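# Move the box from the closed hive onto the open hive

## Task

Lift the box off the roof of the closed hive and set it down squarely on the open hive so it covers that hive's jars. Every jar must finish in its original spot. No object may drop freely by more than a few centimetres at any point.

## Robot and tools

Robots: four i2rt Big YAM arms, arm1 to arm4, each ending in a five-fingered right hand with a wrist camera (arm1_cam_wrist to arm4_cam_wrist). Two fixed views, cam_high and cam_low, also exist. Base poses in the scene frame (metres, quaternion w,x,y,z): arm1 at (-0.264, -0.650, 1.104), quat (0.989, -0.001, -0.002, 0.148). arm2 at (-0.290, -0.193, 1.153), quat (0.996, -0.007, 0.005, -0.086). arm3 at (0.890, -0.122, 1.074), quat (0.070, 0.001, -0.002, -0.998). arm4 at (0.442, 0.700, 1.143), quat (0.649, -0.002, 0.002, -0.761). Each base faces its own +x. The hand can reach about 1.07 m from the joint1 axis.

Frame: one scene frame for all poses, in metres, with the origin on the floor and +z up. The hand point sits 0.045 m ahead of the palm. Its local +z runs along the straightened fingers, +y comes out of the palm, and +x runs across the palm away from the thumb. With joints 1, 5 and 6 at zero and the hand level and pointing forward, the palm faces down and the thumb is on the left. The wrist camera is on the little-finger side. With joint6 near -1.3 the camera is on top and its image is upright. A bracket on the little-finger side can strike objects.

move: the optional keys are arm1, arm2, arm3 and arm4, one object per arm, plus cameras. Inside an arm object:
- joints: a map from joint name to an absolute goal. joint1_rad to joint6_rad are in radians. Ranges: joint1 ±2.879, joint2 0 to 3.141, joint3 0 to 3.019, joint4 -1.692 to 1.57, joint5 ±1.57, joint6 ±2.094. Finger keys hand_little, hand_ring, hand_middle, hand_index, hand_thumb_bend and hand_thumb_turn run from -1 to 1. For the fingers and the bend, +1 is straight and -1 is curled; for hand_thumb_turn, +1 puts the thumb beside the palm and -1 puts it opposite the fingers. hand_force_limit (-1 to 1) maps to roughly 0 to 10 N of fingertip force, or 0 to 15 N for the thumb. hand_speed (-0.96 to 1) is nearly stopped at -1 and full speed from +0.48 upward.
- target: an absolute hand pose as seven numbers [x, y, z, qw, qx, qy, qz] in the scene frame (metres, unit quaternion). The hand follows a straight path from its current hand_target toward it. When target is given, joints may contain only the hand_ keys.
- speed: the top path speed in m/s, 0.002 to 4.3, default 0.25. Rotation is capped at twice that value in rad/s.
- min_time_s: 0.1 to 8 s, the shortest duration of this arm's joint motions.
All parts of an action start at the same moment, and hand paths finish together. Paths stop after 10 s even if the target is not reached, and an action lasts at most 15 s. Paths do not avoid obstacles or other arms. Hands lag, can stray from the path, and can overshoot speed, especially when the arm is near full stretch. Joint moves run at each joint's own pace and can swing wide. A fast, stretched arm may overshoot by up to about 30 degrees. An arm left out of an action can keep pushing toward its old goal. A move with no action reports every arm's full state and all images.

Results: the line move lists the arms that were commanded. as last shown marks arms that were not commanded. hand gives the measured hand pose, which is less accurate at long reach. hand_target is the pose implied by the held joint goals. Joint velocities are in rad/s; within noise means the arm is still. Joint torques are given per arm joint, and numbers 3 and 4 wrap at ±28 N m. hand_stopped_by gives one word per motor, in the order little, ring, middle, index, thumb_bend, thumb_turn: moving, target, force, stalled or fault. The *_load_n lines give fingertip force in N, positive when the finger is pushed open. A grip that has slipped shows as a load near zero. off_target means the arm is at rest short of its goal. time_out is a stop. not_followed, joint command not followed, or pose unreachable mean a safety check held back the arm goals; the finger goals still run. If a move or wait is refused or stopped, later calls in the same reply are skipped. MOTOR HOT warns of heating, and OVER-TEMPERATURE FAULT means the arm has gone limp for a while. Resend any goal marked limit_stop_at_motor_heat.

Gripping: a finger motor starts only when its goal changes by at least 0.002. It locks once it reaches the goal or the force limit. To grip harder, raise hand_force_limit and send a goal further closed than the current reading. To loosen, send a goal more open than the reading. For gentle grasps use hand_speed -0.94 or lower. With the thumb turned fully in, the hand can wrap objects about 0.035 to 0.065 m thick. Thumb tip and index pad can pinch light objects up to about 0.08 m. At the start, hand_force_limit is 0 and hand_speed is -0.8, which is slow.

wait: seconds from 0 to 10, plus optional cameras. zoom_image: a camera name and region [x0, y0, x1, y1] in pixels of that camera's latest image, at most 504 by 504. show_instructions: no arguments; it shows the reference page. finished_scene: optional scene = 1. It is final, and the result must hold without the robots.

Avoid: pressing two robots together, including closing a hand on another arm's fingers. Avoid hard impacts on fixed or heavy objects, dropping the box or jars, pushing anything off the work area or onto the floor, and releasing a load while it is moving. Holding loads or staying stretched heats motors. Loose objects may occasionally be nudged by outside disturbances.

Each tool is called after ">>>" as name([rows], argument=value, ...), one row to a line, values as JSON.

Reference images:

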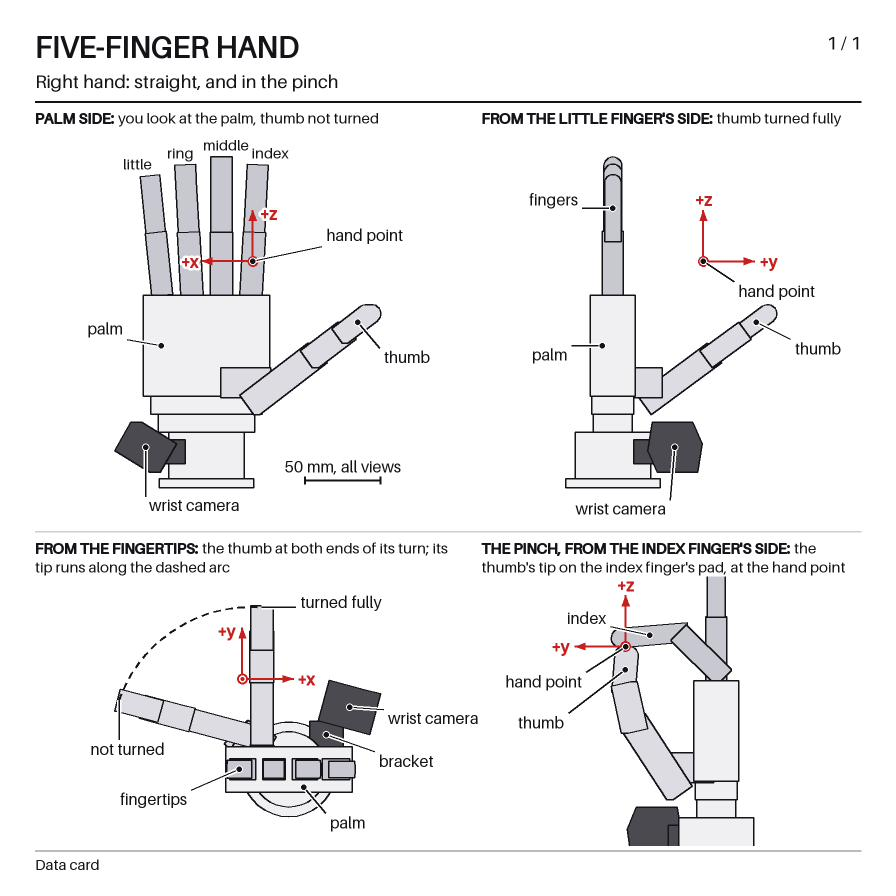

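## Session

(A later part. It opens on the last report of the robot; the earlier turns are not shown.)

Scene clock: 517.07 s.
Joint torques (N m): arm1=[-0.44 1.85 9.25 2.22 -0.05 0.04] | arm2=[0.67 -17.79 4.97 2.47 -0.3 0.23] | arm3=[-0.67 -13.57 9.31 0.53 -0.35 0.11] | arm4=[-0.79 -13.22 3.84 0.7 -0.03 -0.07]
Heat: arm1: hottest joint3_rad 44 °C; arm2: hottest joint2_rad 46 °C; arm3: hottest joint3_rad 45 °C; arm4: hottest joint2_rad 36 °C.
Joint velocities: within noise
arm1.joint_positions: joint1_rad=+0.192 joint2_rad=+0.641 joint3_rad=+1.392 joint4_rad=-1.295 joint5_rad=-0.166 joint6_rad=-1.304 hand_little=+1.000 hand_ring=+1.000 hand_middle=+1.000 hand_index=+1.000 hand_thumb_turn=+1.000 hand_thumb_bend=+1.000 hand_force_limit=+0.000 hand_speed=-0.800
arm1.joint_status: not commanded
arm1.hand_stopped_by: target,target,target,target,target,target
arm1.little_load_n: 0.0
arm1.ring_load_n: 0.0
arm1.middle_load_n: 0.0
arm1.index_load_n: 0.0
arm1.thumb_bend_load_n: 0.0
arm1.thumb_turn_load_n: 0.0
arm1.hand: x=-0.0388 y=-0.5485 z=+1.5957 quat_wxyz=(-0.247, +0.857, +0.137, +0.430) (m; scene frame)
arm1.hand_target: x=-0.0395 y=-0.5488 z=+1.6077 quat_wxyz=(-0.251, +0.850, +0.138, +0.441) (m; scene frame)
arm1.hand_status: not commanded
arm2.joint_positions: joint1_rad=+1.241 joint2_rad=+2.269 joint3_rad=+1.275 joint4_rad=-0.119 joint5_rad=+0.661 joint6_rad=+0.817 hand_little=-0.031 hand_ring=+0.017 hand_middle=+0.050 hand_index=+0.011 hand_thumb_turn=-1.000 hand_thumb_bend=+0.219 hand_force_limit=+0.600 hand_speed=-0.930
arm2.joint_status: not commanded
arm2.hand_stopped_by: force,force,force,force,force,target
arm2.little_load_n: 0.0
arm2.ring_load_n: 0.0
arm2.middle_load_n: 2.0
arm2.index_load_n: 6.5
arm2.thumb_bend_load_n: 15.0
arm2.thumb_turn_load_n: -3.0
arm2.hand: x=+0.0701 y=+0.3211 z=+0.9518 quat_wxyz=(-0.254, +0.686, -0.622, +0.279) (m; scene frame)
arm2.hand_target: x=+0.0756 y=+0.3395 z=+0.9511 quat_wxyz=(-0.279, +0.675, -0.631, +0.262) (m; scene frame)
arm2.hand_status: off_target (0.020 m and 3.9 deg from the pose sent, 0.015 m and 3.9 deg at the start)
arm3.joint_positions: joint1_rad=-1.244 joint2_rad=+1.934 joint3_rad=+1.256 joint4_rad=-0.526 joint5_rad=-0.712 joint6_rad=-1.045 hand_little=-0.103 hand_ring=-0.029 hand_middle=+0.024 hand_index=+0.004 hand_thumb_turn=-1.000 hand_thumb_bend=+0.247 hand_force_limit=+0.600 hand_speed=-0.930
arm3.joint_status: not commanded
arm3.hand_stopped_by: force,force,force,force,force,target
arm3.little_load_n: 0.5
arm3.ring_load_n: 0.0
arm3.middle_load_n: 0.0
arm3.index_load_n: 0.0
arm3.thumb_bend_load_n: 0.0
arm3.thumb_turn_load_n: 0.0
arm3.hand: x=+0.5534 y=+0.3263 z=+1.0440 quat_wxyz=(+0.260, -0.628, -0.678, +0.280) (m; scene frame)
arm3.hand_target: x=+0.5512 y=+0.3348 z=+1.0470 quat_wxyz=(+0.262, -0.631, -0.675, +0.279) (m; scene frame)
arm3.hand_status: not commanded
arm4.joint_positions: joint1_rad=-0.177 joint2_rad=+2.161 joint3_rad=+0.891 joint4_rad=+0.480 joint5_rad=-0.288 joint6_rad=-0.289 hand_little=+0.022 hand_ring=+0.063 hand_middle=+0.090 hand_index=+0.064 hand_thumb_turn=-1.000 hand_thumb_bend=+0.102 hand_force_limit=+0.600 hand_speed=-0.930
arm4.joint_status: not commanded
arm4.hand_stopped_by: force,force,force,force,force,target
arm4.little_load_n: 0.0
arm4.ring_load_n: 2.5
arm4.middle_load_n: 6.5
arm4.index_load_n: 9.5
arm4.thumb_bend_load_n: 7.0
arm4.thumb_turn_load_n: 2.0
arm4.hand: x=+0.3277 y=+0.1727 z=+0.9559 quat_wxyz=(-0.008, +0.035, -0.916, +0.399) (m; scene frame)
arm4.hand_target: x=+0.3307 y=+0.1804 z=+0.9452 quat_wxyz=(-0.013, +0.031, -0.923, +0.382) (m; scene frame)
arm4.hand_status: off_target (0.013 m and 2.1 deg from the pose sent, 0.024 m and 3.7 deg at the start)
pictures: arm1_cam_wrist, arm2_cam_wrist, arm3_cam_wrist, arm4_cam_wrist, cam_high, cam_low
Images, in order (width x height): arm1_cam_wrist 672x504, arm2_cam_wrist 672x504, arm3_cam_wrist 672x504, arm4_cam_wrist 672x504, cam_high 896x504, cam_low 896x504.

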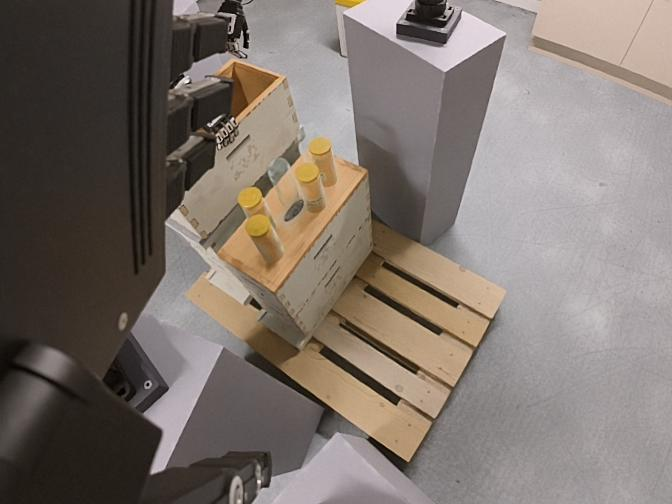

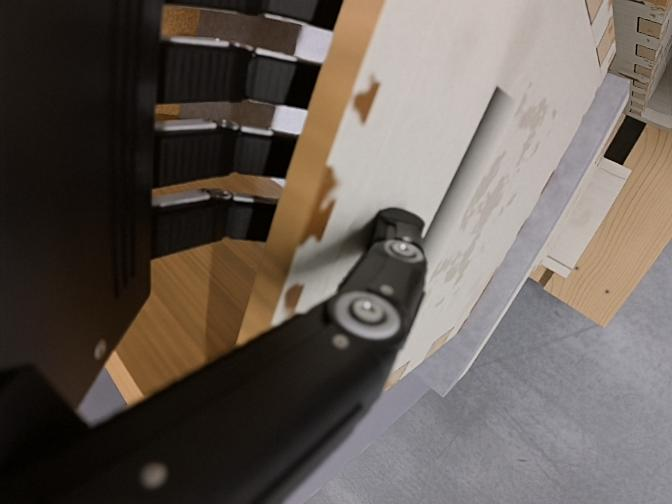

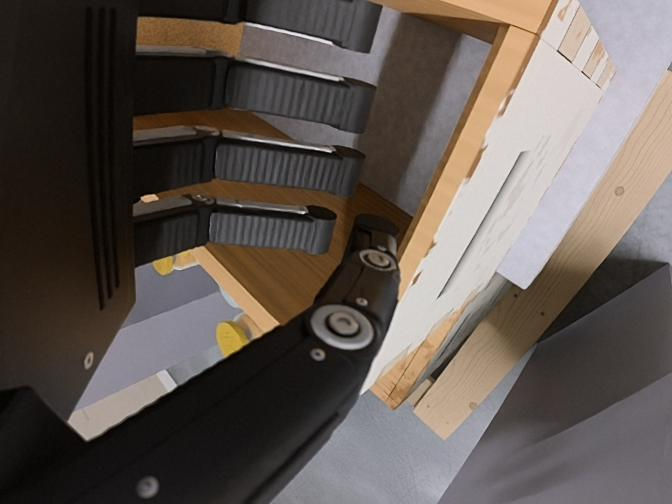

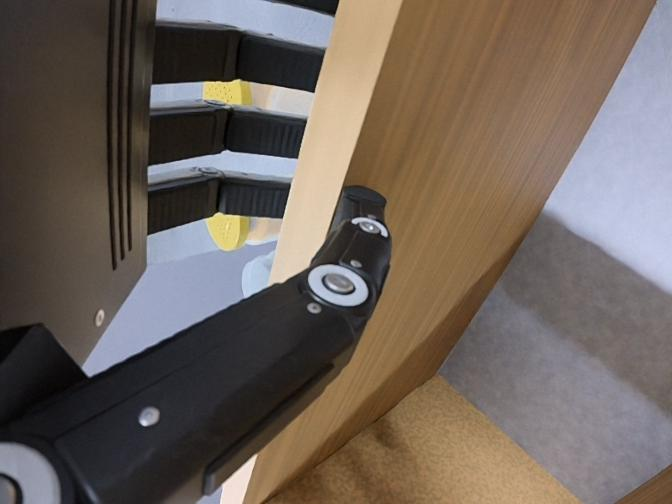

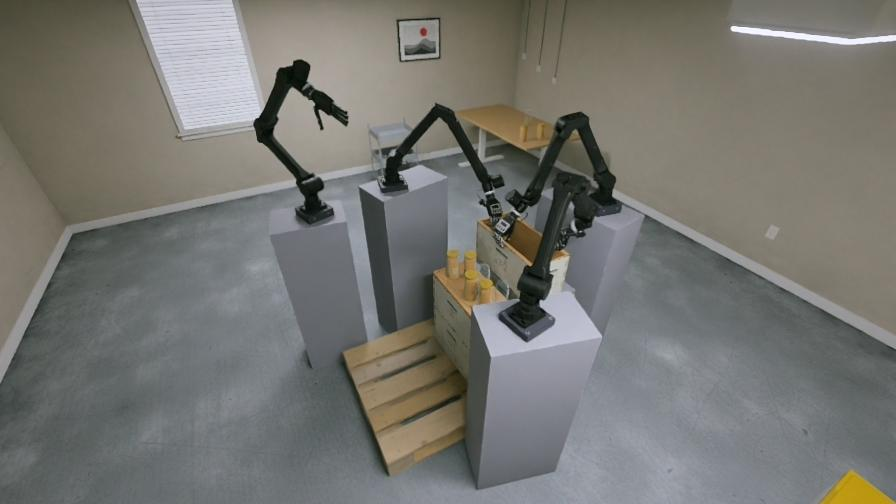

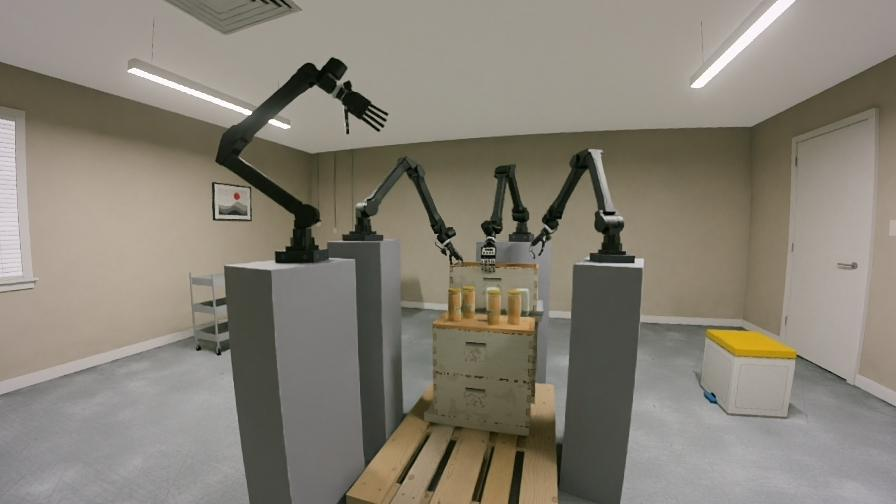

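>>> move(arm2={"joints": {"hand_speed": -0.8, "hand_index": 0.5, "hand_middle": 0.5, "hand_ring": 0.5, "hand_little": 0.5, "hand_thumb_bend": 1}}, arm3={"joints": {"hand_speed": -0.8, "hand_index": 0.5, "hand_middle": 0.5, "hand_ring": 0.5, "hand_little": 0.5, "hand_thumb_bend": 1}}, arm4={"joints": {"hand_speed": -0.8, "hand_index": 0.5, "hand_middle": 0.5, "hand_ring": 0.5, "hand_little": 0.5, "hand_thumb_bend": 1}})

>>> move(arm2={"target": [0.07, 0.325, 1.15, 0.2794, -0.6746, 0.6313, -0.2615], "speed": 0.2}, arm4={"target": [0.33, 0.17, 1.15, 0.0127, -0.0306, 0.9234, -0.3825], "speed": 0.2}, arm3={"target": [0.5512, 0.335, 1.15, 0.2615, -0.6313, -0.6746, 0.2794], "speed": 0.2}, cameras=["all"])

Scene clock: 612.27 s.
Joint torques (N m): arm1=[-0.67 1.79 9.22 2.21 -0.04 0.04] | arm2=[0.62 -18.08 5.03 1.21 0.3 0.2] | arm3=[-0.62 -13.63 9.31 0.53 -0.36 0.11] | arm4=[-0.44 -13.45 3.9 1.61 -0.07 -0.12]
Heat: arm1: hottest joint3_rad 45 °C; arm2: hottest joint2_rad 41 °C; arm3: hottest joint3_rad 46 °C; arm4: hottest joint2_rad 36 °C.
move: arm2 done; arm3 done; arm4 done
Joint velocities: within noise
arm1: as last shown
arm2.joint_positions: joint1_rad=+1.241 joint2_rad=+2.272 joint3_rad=+1.275 joint4_rad=-0.083 joint5_rad=+0.643 joint6_rad=+0.819 hand_little=+0.500 hand_ring=+0.500 hand_middle=+0.500 hand_index=+0.500 hand_thumb_turn=-1.000 hand_thumb_bend=+1.000 hand_force_limit=+0.600 hand_speed=-0.800
arm2.joint_status: all done
arm2.hand_stopped_by: target,target,target,target,target,target
arm2.little_load_n: 0.0
arm2.ring_load_n: 0.0
arm2.middle_load_n: 0.0
arm2.index_load_n: 0.0
arm2.thumb_bend_load_n: 0.0
arm2.thumb_turn_load_n: 0.0
arm2.hand: x=+0.0712 y=+0.3300 z=+0.9523 quat_wxyz=(-0.268, +0.682, -0.625, +0.267)
arm2.hand_target: x=+0.0755 y=+0.3393 z=+0.9509 quat_wxyz=(-0.279, +0.675, -0.631, +0.262)
arm2.hand_status: not commanded
arm3.joint_positions: joint1_rad=-1.244 joint2_rad=+1.934 joint3_rad=+1.256 joint4_rad=-0.526 joint5_rad=-0.712 joint6_rad=-1.044 hand_little=+0.500 hand_ring=+0.500 hand_middle=+0.500 hand_index=+0.500 hand_thumb_turn=-1.000 hand_thumb_bend=+1.000 hand_force_limit=+0.600 hand_speed=-0.800
arm3.joint_status: all done
arm3.hand_stopped_by: target,target,target,target,target,target
arm3.little_load_n: 0.0
arm3.ring_load_n: 0.0
arm3.middle_load_n: 0.0
arm3.index_load_n: 0.0
arm3.thumb_bend_load_n: 0.0
arm3.thumb_turn_load_n: 0.0
arm3.hand: x=+0.5534 y=+0.3263 z=+1.0440 quat_wxyz=(+0.260, -0.628, -0.678, +0.280)
arm3.hand_target: x=+0.5511 y=+0.3348 z=+1.0470 quat_wxyz=(+0.262, -0.631, -0.674, +0.279)
arm3.hand_status: not commanded
arm4.joint_positions: joint1_rad=-0.177 joint2_rad=+2.163 joint3_rad=+0.891 joint4_rad=+0.462 joint5_rad=-0.286 joint6_rad=-0.287 hand_little=+0.500 hand_ring=+0.500 hand_middle=+0.500 hand_index=+0.500 hand_thumb_turn=-1.000 hand_thumb_bend=+1.000 hand_force_limit=+0.600 hand_speed=-0.800
arm4.joint_status: all done
arm4.hand_stopped_by: target,target,target,target,target,target
arm4.little_load_n: 0.0
arm4.ring_load_n: 0.0
arm4.middle_load_n: -0.5
arm4.index_load_n: 0.0
arm4.thumb_bend_load_n: 0.0
arm4.thumb_turn_load_n: 0.0
arm4.hand: x=+0.3289 y=+0.1771 z=+0.9527 quat_wxyz=(-0.011, +0.032, -0.920, +0.390)
arm4.hand_target: x=+0.3307 y=+0.1803 z=+0.9452 quat_wxyz=(-0.013, +0.031, -0.923, +0.383)
arm4.hand_status: not commanded
pictures: none

Scene clock: 614.03 s.
Joint torques (N m): arm1=[-0.5 1.67 9.16 2.26 -0.05 0.05] | arm2=[0.56 -17.73 6.04 0.24 0.29 0.17] | arm3=[-0.73 -13.86 11.07 0.49 -0.37 0.1] | arm4=[-0.73 -12.4 9.16 1.26 -0.1 -0.08]
Heat: arm1: hottest joint3_rad 45 °C; arm2: hottest joint2_rad 41 °C; arm3: hottest joint3_rad 46 °C; arm4: hottest joint2_rad 36 °C.
move: arm2 done; arm3 off_target; arm4 off_target
Joint velocities: within noise
arm1: as last shown
arm2.joint_positions: joint1_rad=+1.241 joint2_rad=+1.879 joint3_rad=+1.251 joint4_rad=-0.429 joint5_rad=+0.642 joint6_rad=+0.819 hand_little=+0.500 hand_ring=+0.500 hand_middle=+0.500 hand_index=+0.500 hand_thumb_turn=-1.000 hand_thumb_bend=+1.000 hand_force_limit=+0.600 hand_speed=-0.800
arm2.joint_status: not commanded
arm2.hand_stopped_by: target,target,target,target,target,target
arm2.little_load_n: 0.0
arm2.ring_load_n: 0.0
arm2.middle_load_n: 0.0
arm2.index_load_n: 0.0
arm2.thumb_bend_load_n: 0.0
arm2.thumb_turn_load_n: 0.0
arm2.hand: x=+0.0684 y=+0.3243 z=+1.1461 quat_wxyz=(-0.278, +0.678, -0.626, +0.264)
arm2.hand_target: x=+0.0700 y=+0.3250 z=+1.1499 quat_wxyz=(-0.279, +0.675, -0.631, +0.261)
arm2.hand_status: done (0.004 m and 0.8 deg from the pose sent, 0.198 m and 1.8 deg at the start)
arm3.joint_positions: joint1_rad=-1.244 joint2_rad=+1.805 joint3_rad=+1.347 joint4_rad=-0.766 joint5_rad=-0.712 joint6_rad=-1.044 hand_little=+0.500 hand_ring=+0.500 hand_middle=+0.500 hand_index=+0.500 hand_thumb_turn=-1.000 hand_thumb_bend=+1.000 hand_force_limit=+0.600 hand_speed=-0.800
arm3.joint_status: not commanded
arm3.hand_stopped_by: target,target,target,target,target,target
arm3.little_load_n: 0.0
arm3.ring_load_n: 0.0
arm3.middle_load_n: 0.0
arm3.index_load_n: 0.0
arm3.thumb_bend_load_n: 0.0
arm3.thumb_turn_load_n: 0.0
arm3.hand: x=+0.5551 y=+0.3229 z=+1.1371 quat_wxyz=(+0.251, -0.632, -0.676, +0.283)
arm3.hand_target: x=+0.5515 y=+0.3347 z=+1.1500 quat_wxyz=(+0.262, -0.631, -0.675, +0.279)
arm3.hand_status: off_target (0.018 m and 1.3 deg from the pose sent, 0.106 m and 0.6 deg at the start)
arm4.joint_positions: joint1_rad=-0.177 joint2_rad=+1.683 joint3_rad=+0.900 joint4_rad=-0.077 joint5_rad=-0.284 joint6_rad=-0.287 hand_little=+0.500 hand_ring=+0.500 hand_middle=+0.500 hand_index=+0.500 hand_thumb_turn=-1.000 hand_thumb_bend=+1.000 hand_force_limit=+0.600 hand_speed=-0.800
arm4.joint_status: not commanded
arm4.hand_stopped_by: target,target,target,target,target,target
arm4.little_load_n: 0.0
arm4.ring_load_n: -0.5
arm4.middle_load_n: 0.0
arm4.index_load_n: 0.0
arm4.thumb_bend_load_n: 0.0
arm4.thumb_turn_load_n: 0.0
arm4.hand: x=+0.3335 y=+0.1877 z=+1.1344 quat_wxyz=(-0.018, +0.028, -0.929, +0.368)
arm4.hand_target: x=+0.3302 y=+0.1707 z=+1.1504 quat_wxyz=(-0.013, +0.030, -0.923, +0.383)
arm4.hand_status: off_target (0.024 m and 1.9 deg from the pose sent, 0.197 m and 1.0 deg at the start)
pictures: arm1_cam_wrist, arm2_cam_wrist, arm3_cam_wrist, arm4_cam_wrist, cam_high, cam_low
Images, in order (width x height): arm1_cam_wrist 672x504, arm2_cam_wrist 672x504, arm3_cam_wrist 672x504, arm4_cam_wrist 672x504, cam_high 896x504, cam_low 896x504.

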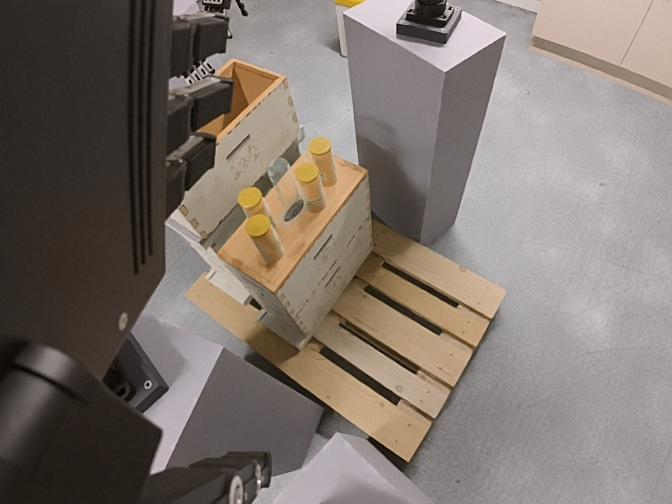

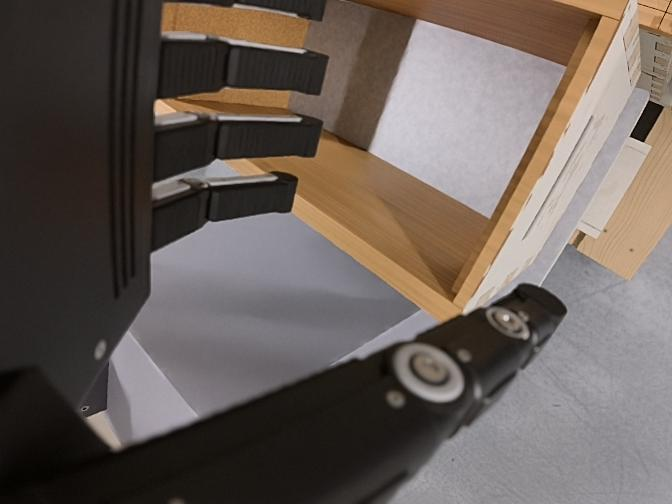

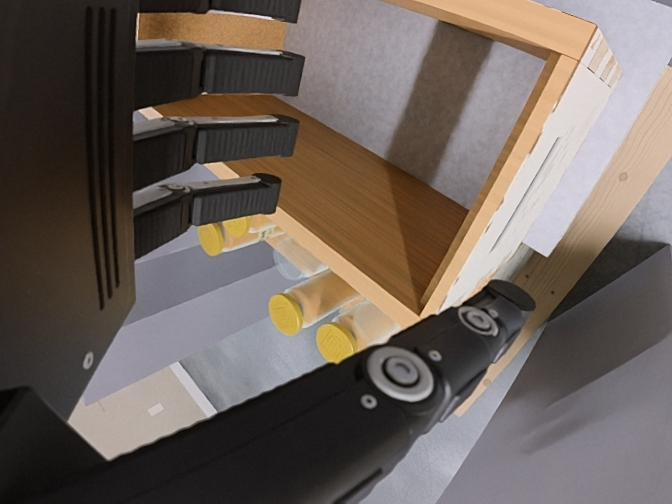

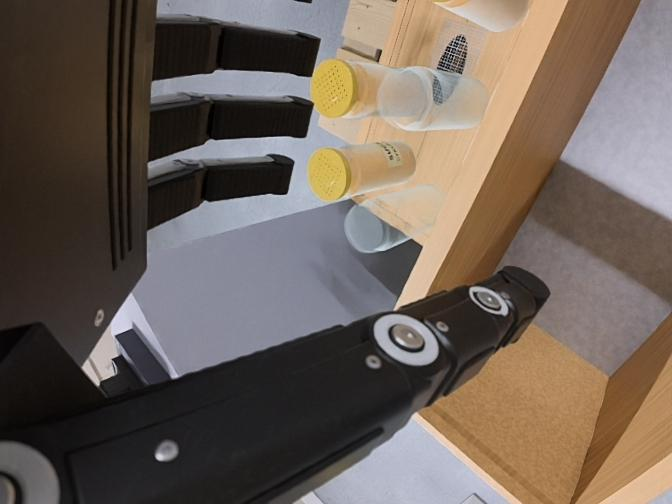

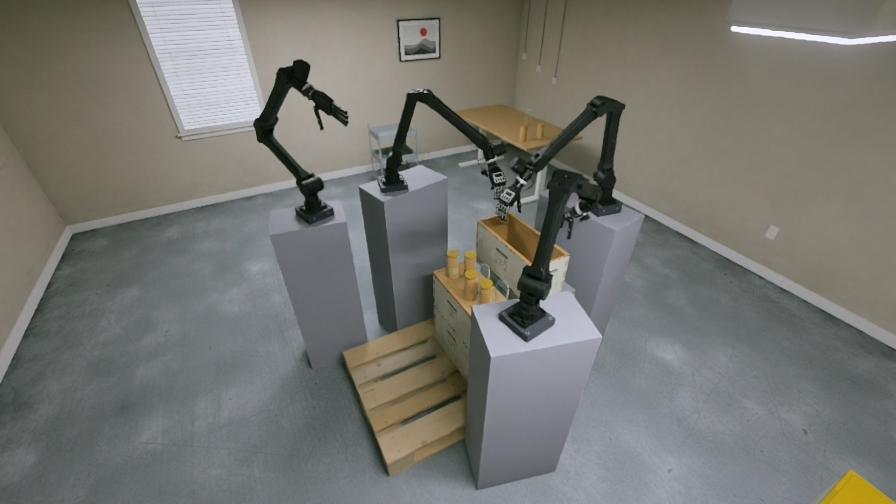

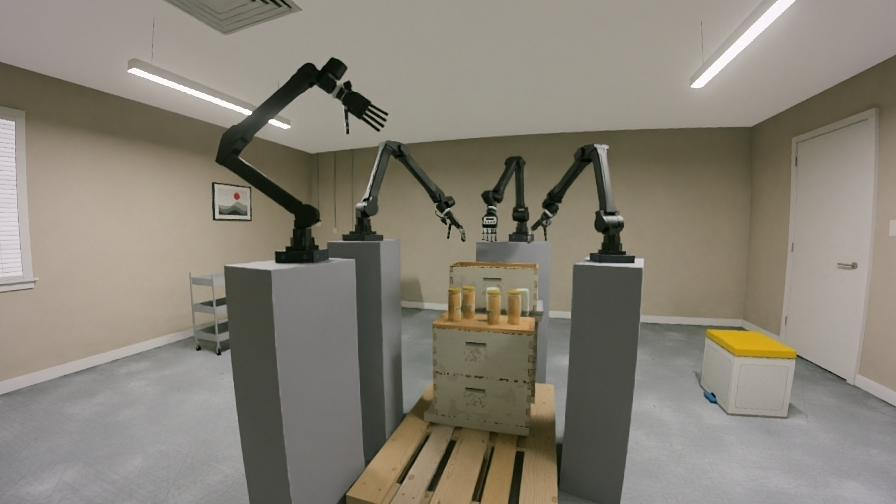

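>>> move(arm4={"target": [0.33, 0.42, 1.45, 0.0127, -0.0306, 0.9234, -0.3825], "speed": 0.3}, arm3={"target": [0.42, 0.17, 1.20, 0.0, -0.0305, 0.9995, 0.0], "speed": 0.2, "joints": {"hand_thumb_bend": 1}}, arm2={"target": [0.15, 0.30, 1.20, 0.2587, -0.9655, -0.0295, 0.0079], "speed": 0.2}, cameras=["all"])

Scene clock: 649.63 s.
Joint torques (N m): arm1=[-0.79 1.96 9.18 2.15 -0.03 0.05] | arm2=[-0.44 -18.96 9.96 0.1 -0.43 -0.12] | arm3=[0.21 -13.16 11.58 -0.16 0.13 -0.08] | arm4=[-1.61 -3.08 12.29 1.17 -0.48 -0.17]
Heat: arm1: hottest joint3_rad 45 °C; arm2: hottest joint2_rad 41 °C; arm3: hottest joint3_rad 47 °C; arm4: hottest joint2_rad 34 °C.
move: arm2 off_target; arm3 off_target; arm4 off_target
Joint velocities: within noise
arm1: as last shown
arm2.joint_positions: joint1_rad=+0.945 joint2_rad=+2.025 joint3_rad=+1.704 joint4_rad=-0.892 joint5_rad=-0.391 joint6_rad=-0.784 hand_little=+0.500 hand_ring=+0.500 hand_middle=+0.500 hand_index=+0.500 hand_thumb_turn=-1.000 hand_thumb_bend=+1.000 hand_force_limit=+0.600 hand_speed=-0.800
arm2.joint_status: not commanded
arm2.hand_stopped_by: target,target,target,target,target,target
arm2.little_load_n: 0.0
arm2.ring_load_n: 0.0
arm2.middle_load_n: 0.0
arm2.index_load_n: 0.0
arm2.thumb_bend_load_n: 0.0
arm2.thumb_turn_load_n: 0.0
arm2.hand: x=+0.1332 y=+0.2949 z=+1.1956 quat_wxyz=(-0.253, +0.967, +0.026, -0.015)
arm2.hand_target: x=+0.1497 y=+0.2994 z=+1.2003 quat_wxyz=(-0.259, +0.965, +0.029, -0.007)
arm2.hand_status: off_target (0.018 m and 1.2 deg from the pose sent, 0.101 m and 90.1 deg at the start)
arm3.joint_positions: joint1_rad=-0.579 joint2_rad=+1.794 joint3_rad=+1.528 joint4_rad=-1.325 joint5_rad=+0.001 joint6_rad=-2.055 hand_little=+0.500 hand_ring=+0.500 hand_middle=+0.500 hand_index=+0.500 hand_thumb_turn=-1.000 hand_thumb_bend=+1.000 hand_force_limit=+0.600 hand_speed=-0.800
arm3.joint_status: all done
arm3.hand_stopped_by: target,target,target,target,target,target
arm3.little_load_n: 0.0
arm3.ring_load_n: 0.0
arm3.middle_load_n: 0.0
arm3.index_load_n: 0.0
arm3.thumb_bend_load_n: 0.0
arm3.thumb_turn_load_n: 0.5
arm3.hand: x=+0.4341 y=+0.1678 z=+1.1890 quat_wxyz=(-0.010, +0.022, -1.000, +0.006)
arm3.hand_target: x=+0.4204 y=+0.1697 z=+1.2002 quat_wxyz=(+0.000, +0.030, -1.000, +0.000)
arm3.hand_status: off_target (0.018 m and 1.7 deg from the pose sent, 0.213 m and 97.9 deg at the start)
arm4.joint_positions: joint1_rad=-0.511 joint2_rad=+0.860 joint3_rad=+1.027 joint4_rad=-1.156 joint5_rad=-0.501 joint6_rad=-0.567 hand_little=+0.500 hand_ring=+0.500 hand_middle=+0.500 hand_index=+0.500 hand_thumb_turn=-1.000 hand_thumb_bend=+1.000 hand_force_limit=+0.600 hand_speed=-0.800
arm4.joint_status: not commanded
arm4.hand_stopped_by: target,target,target,target,target,target
arm4.little_load_n: 0.0
arm4.ring_load_n: 0.0
arm4.middle_load_n: 0.0
arm4.index_load_n: 0.0
arm4.thumb_bend_load_n: 0.0
arm4.thumb_turn_load_n: 0.0
arm4.hand: x=+0.3367 y=+0.4245 z=+1.4246 quat_wxyz=(-0.029, +0.024, -0.931, +0.364)
arm4.hand_target: x=+0.3307 y=+0.4205 z=+1.4496 quat_wxyz=(-0.012, +0.031, -0.923, +0.383)
arm4.hand_status: off_target (0.027 m and 3.1 deg from the pose sent, 0.392 m and 1.9 deg at the start)
pictures: arm1_cam_wrist, arm2_cam_wrist, arm3_cam_wrist, arm4_cam_wrist, cam_high, cam_low
Images, in order (width x height): arm1_cam_wrist 672x504, arm2_cam_wrist 672x504, arm3_cam_wrist 672x504, arm4_cam_wrist 672x504, cam_high 896x504, cam_low 896x504.

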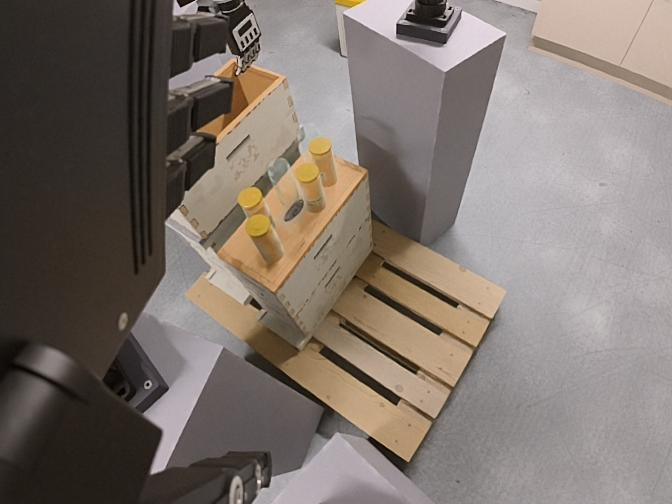

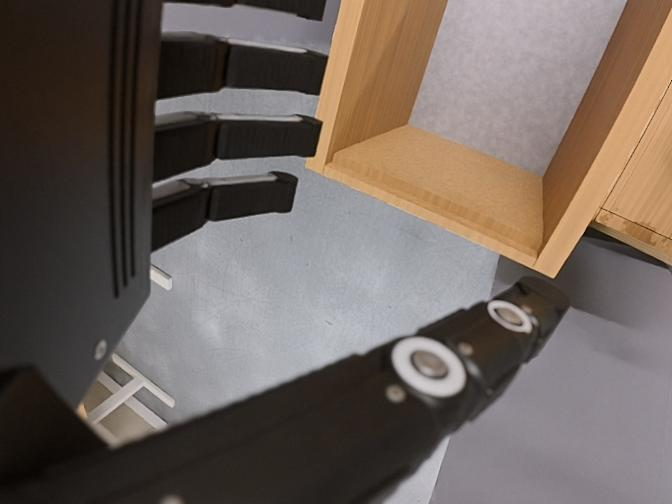

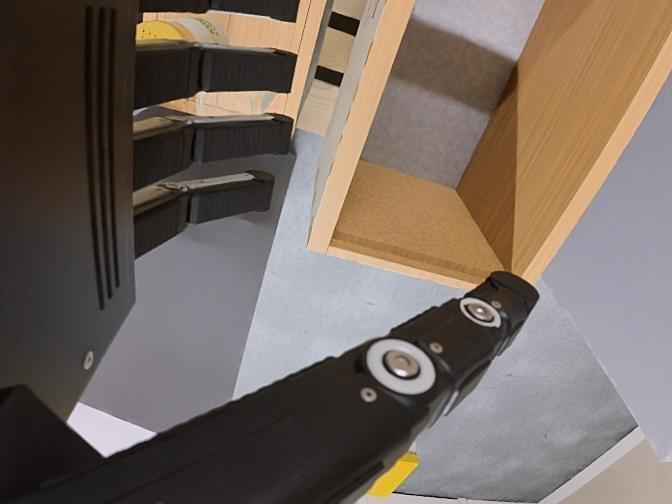

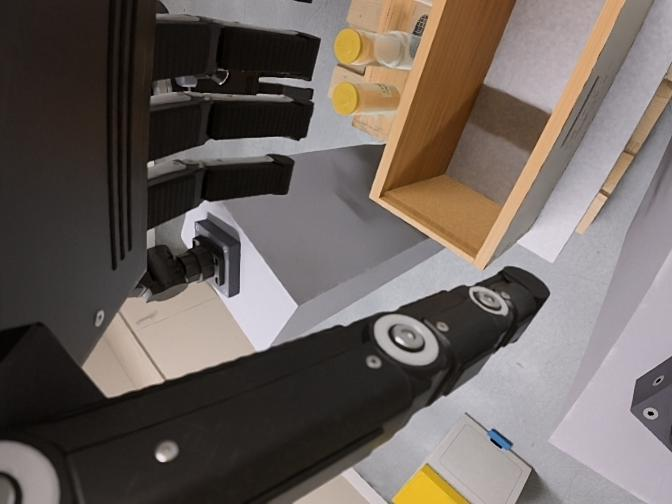

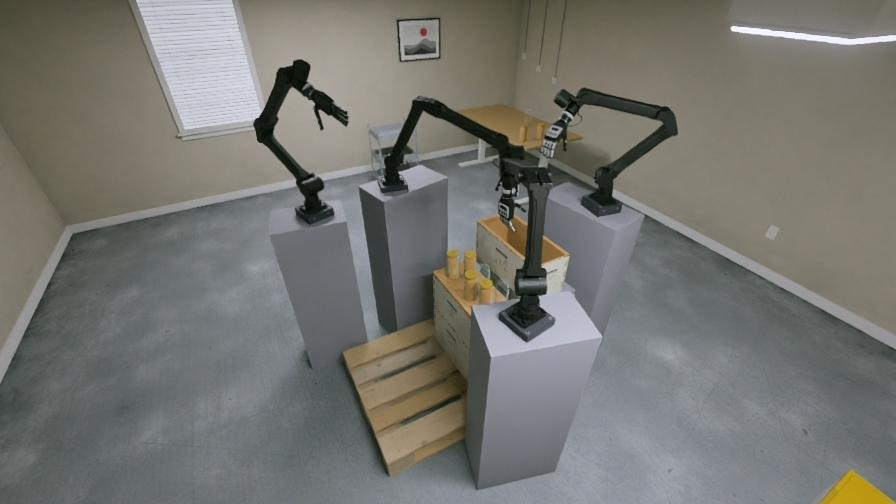

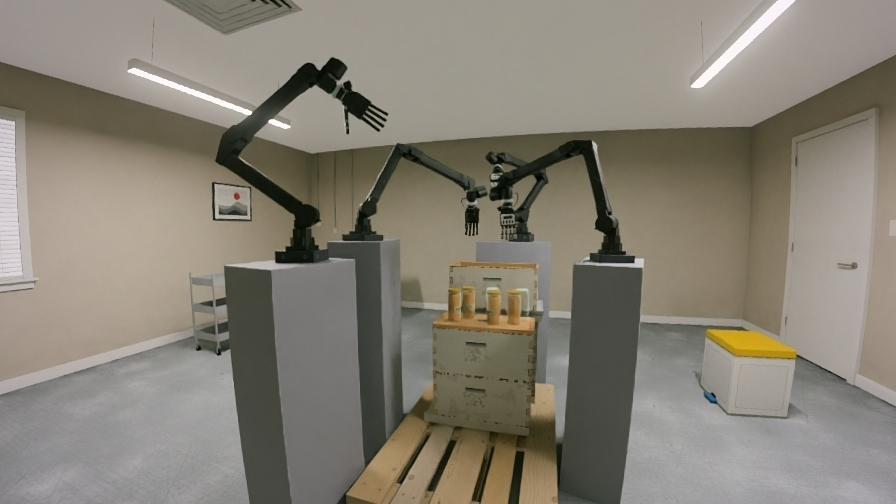

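>>> move(arm3={"target": [0.33, 0.211, 1.10, 0.0, -0.0305, 0.9995, 0.0], "speed": 0.12}, arm2={"target": [0.275, 0.412, 1.09, 0.2587, -0.9655, -0.0295, 0.0079], "speed": 0.12}, cameras=["arm2_cam_wrist", "arm3_cam_wrist", "arm4_cam_wrist", "cam_high", "cam_low"])

>>> zoom_image(camera="cam_low", region=[420, 180, 580, 340])

>>> zoom_image(camera="arm4_cam_wrist", region=[300, 0, 672, 400])

Scene clock: 659.00 s.
Joint torques (N m): arm1=[-0.5 1.49 9.18 2.07 -0.04 0.04] | arm2=[-0.38 -26.34 10.51 0.1 -0.4 -0.07] | arm3=[0.26 -16.5 11.26 0.55 0.13 -0.06] | arm4=[-1.26 -3.14 12.19 1.13 -0.44 -0.18]
Heat: arm1: hottest joint3_rad 45 °C; arm2: hottest joint2_rad 42 °C; arm3: hottest joint3_rad 47 °C; arm4: hottest joint3_rad 35 °C.
move: arm2 off_target; arm3 off_target
Joint velocities: within noise
arm1, arm4: as last shown
arm2.joint_positions: joint1_rad=+0.940 joint2_rad=+2.819 joint3_rad=+2.881 joint4_rad=-1.259 joint5_rad=-0.392 joint6_rad=-0.787 hand_little=+0.500 hand_ring=+0.500 hand_middle=+0.500 hand_index=+0.500 hand_thumb_turn=-1.000 hand_thumb_bend=+1.000 hand_force_limit=+0.600 hand_speed=-0.800
arm2.joint_status: not commanded
arm2.hand_stopped_by: target,target,target,target,target,target
arm2.little_load_n: 0.0
arm2.ring_load_n: 0.0
arm2.middle_load_n: 0.0
arm2.index_load_n: 0.0
arm2.thumb_bend_load_n: 0.0
arm2.thumb_turn_load_n: 0.5
arm2.hand: x=+0.2616 y=+0.4138 z=+1.0825 quat_wxyz=(-0.258, +0.966, +0.027, -0.009)
arm2.hand_target: x=+0.2740 y=+0.4110 z=+1.0899 quat_wxyz=(-0.267, +0.963, +0.028, +0.001)
arm2.hand_status: off_target (0.015 m and 0.4 deg from the pose sent, 0.212 m and 1.2 deg at the start; a joint's target at an end of its range on 20 of 79 steps)
arm3.joint_positions: joint1_rad=-0.579 joint2_rad=+2.120 joint3_rad=+1.782 joint4_rad=-1.260 joint5_rad=+0.001 joint6_rad=-2.055 hand_little=+0.500 hand_ring=+0.500 hand_middle=+0.500 hand_index=+0.500 hand_thumb_turn=-1.000 hand_thumb_bend=+1.000 hand_force_limit=+0.600 hand_speed=-0.800
arm3.joint_status: not commanded
arm3.hand_stopped_by: target,target,target,target,target,target
arm3.little_load_n: 0.0
arm3.ring_load_n: 0.0
arm3.middle_load_n: 0.0
arm3.index_load_n: 0.5
arm3.thumb_bend_load_n: 0.0
arm3.thumb_turn_load_n: 0.0
arm3.hand: x=+0.3477 y=+0.2082 z=+1.0958 quat_wxyz=(-0.013, +0.022, -1.000, +0.007)
arm3.hand_target: x=+0.3304 y=+0.2106 z=+1.1004 quat_wxyz=(+0.000, +0.031, -1.000, +0.000)
arm3.hand_status: off_target (0.018 m and 2.0 deg from the pose sent, 0.144 m and 1.7 deg at the start)
arm4.hand_target: x=+0.3307 y=+0.4205 z=+1.4497 quat_wxyz=(-0.012, +0.031, -0.923, +0.383)
Images, in order (width x height): arm2_cam_wrist 672x504, arm3_cam_wrist 672x504, arm4_cam_wrist 672x504, cam_high 896x504, cam_low 896x504.

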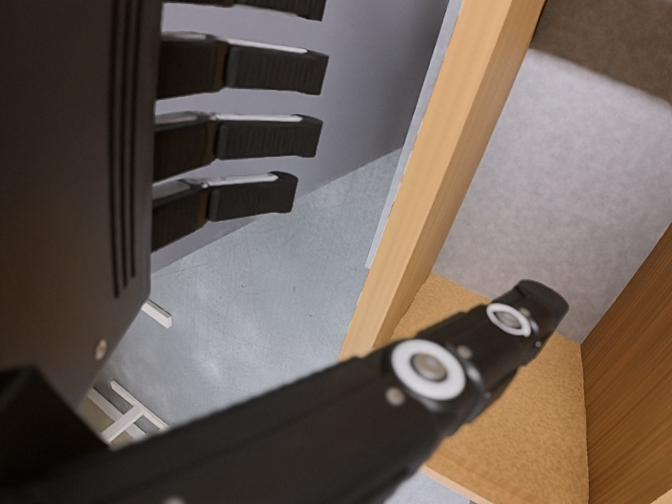

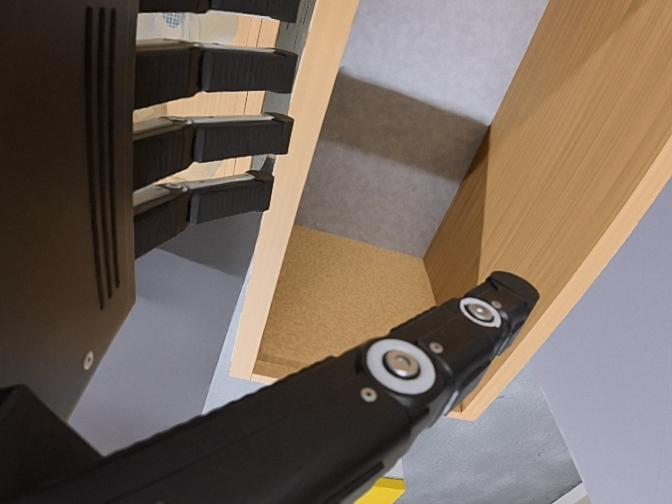

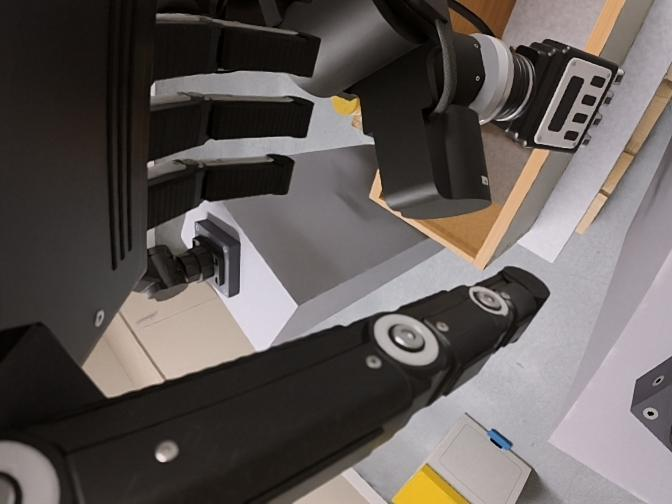

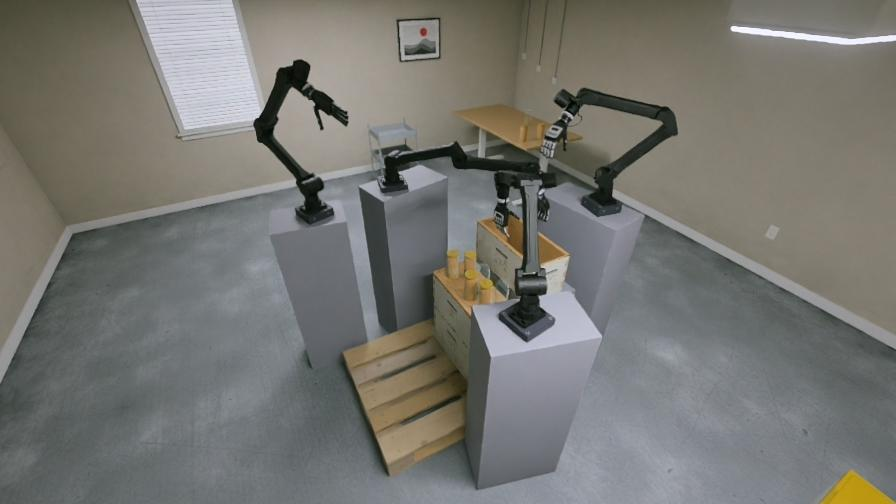

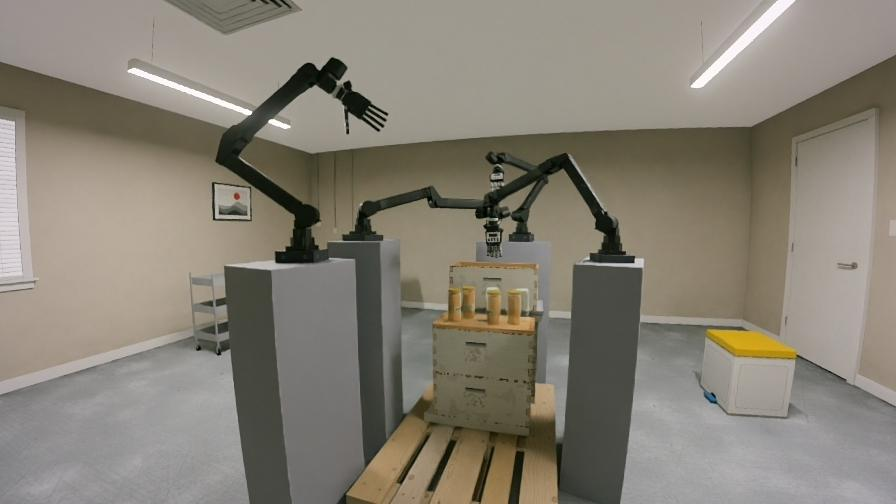

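Scaled by 3.150 from the camera's image (finer frame: 1280x720).

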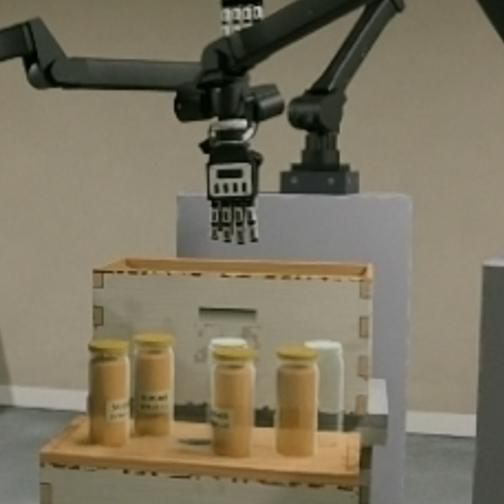

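Scaled by 1.260 from the camera's image (finer frame: 960x720).

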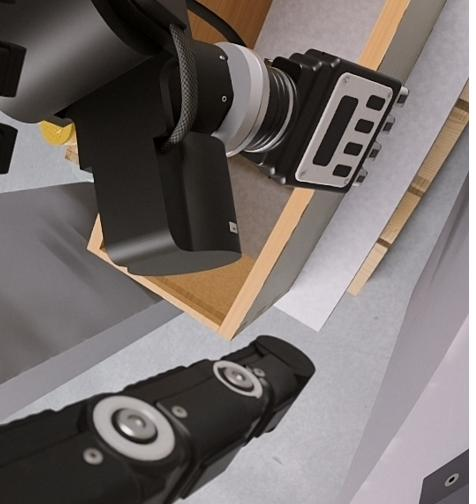

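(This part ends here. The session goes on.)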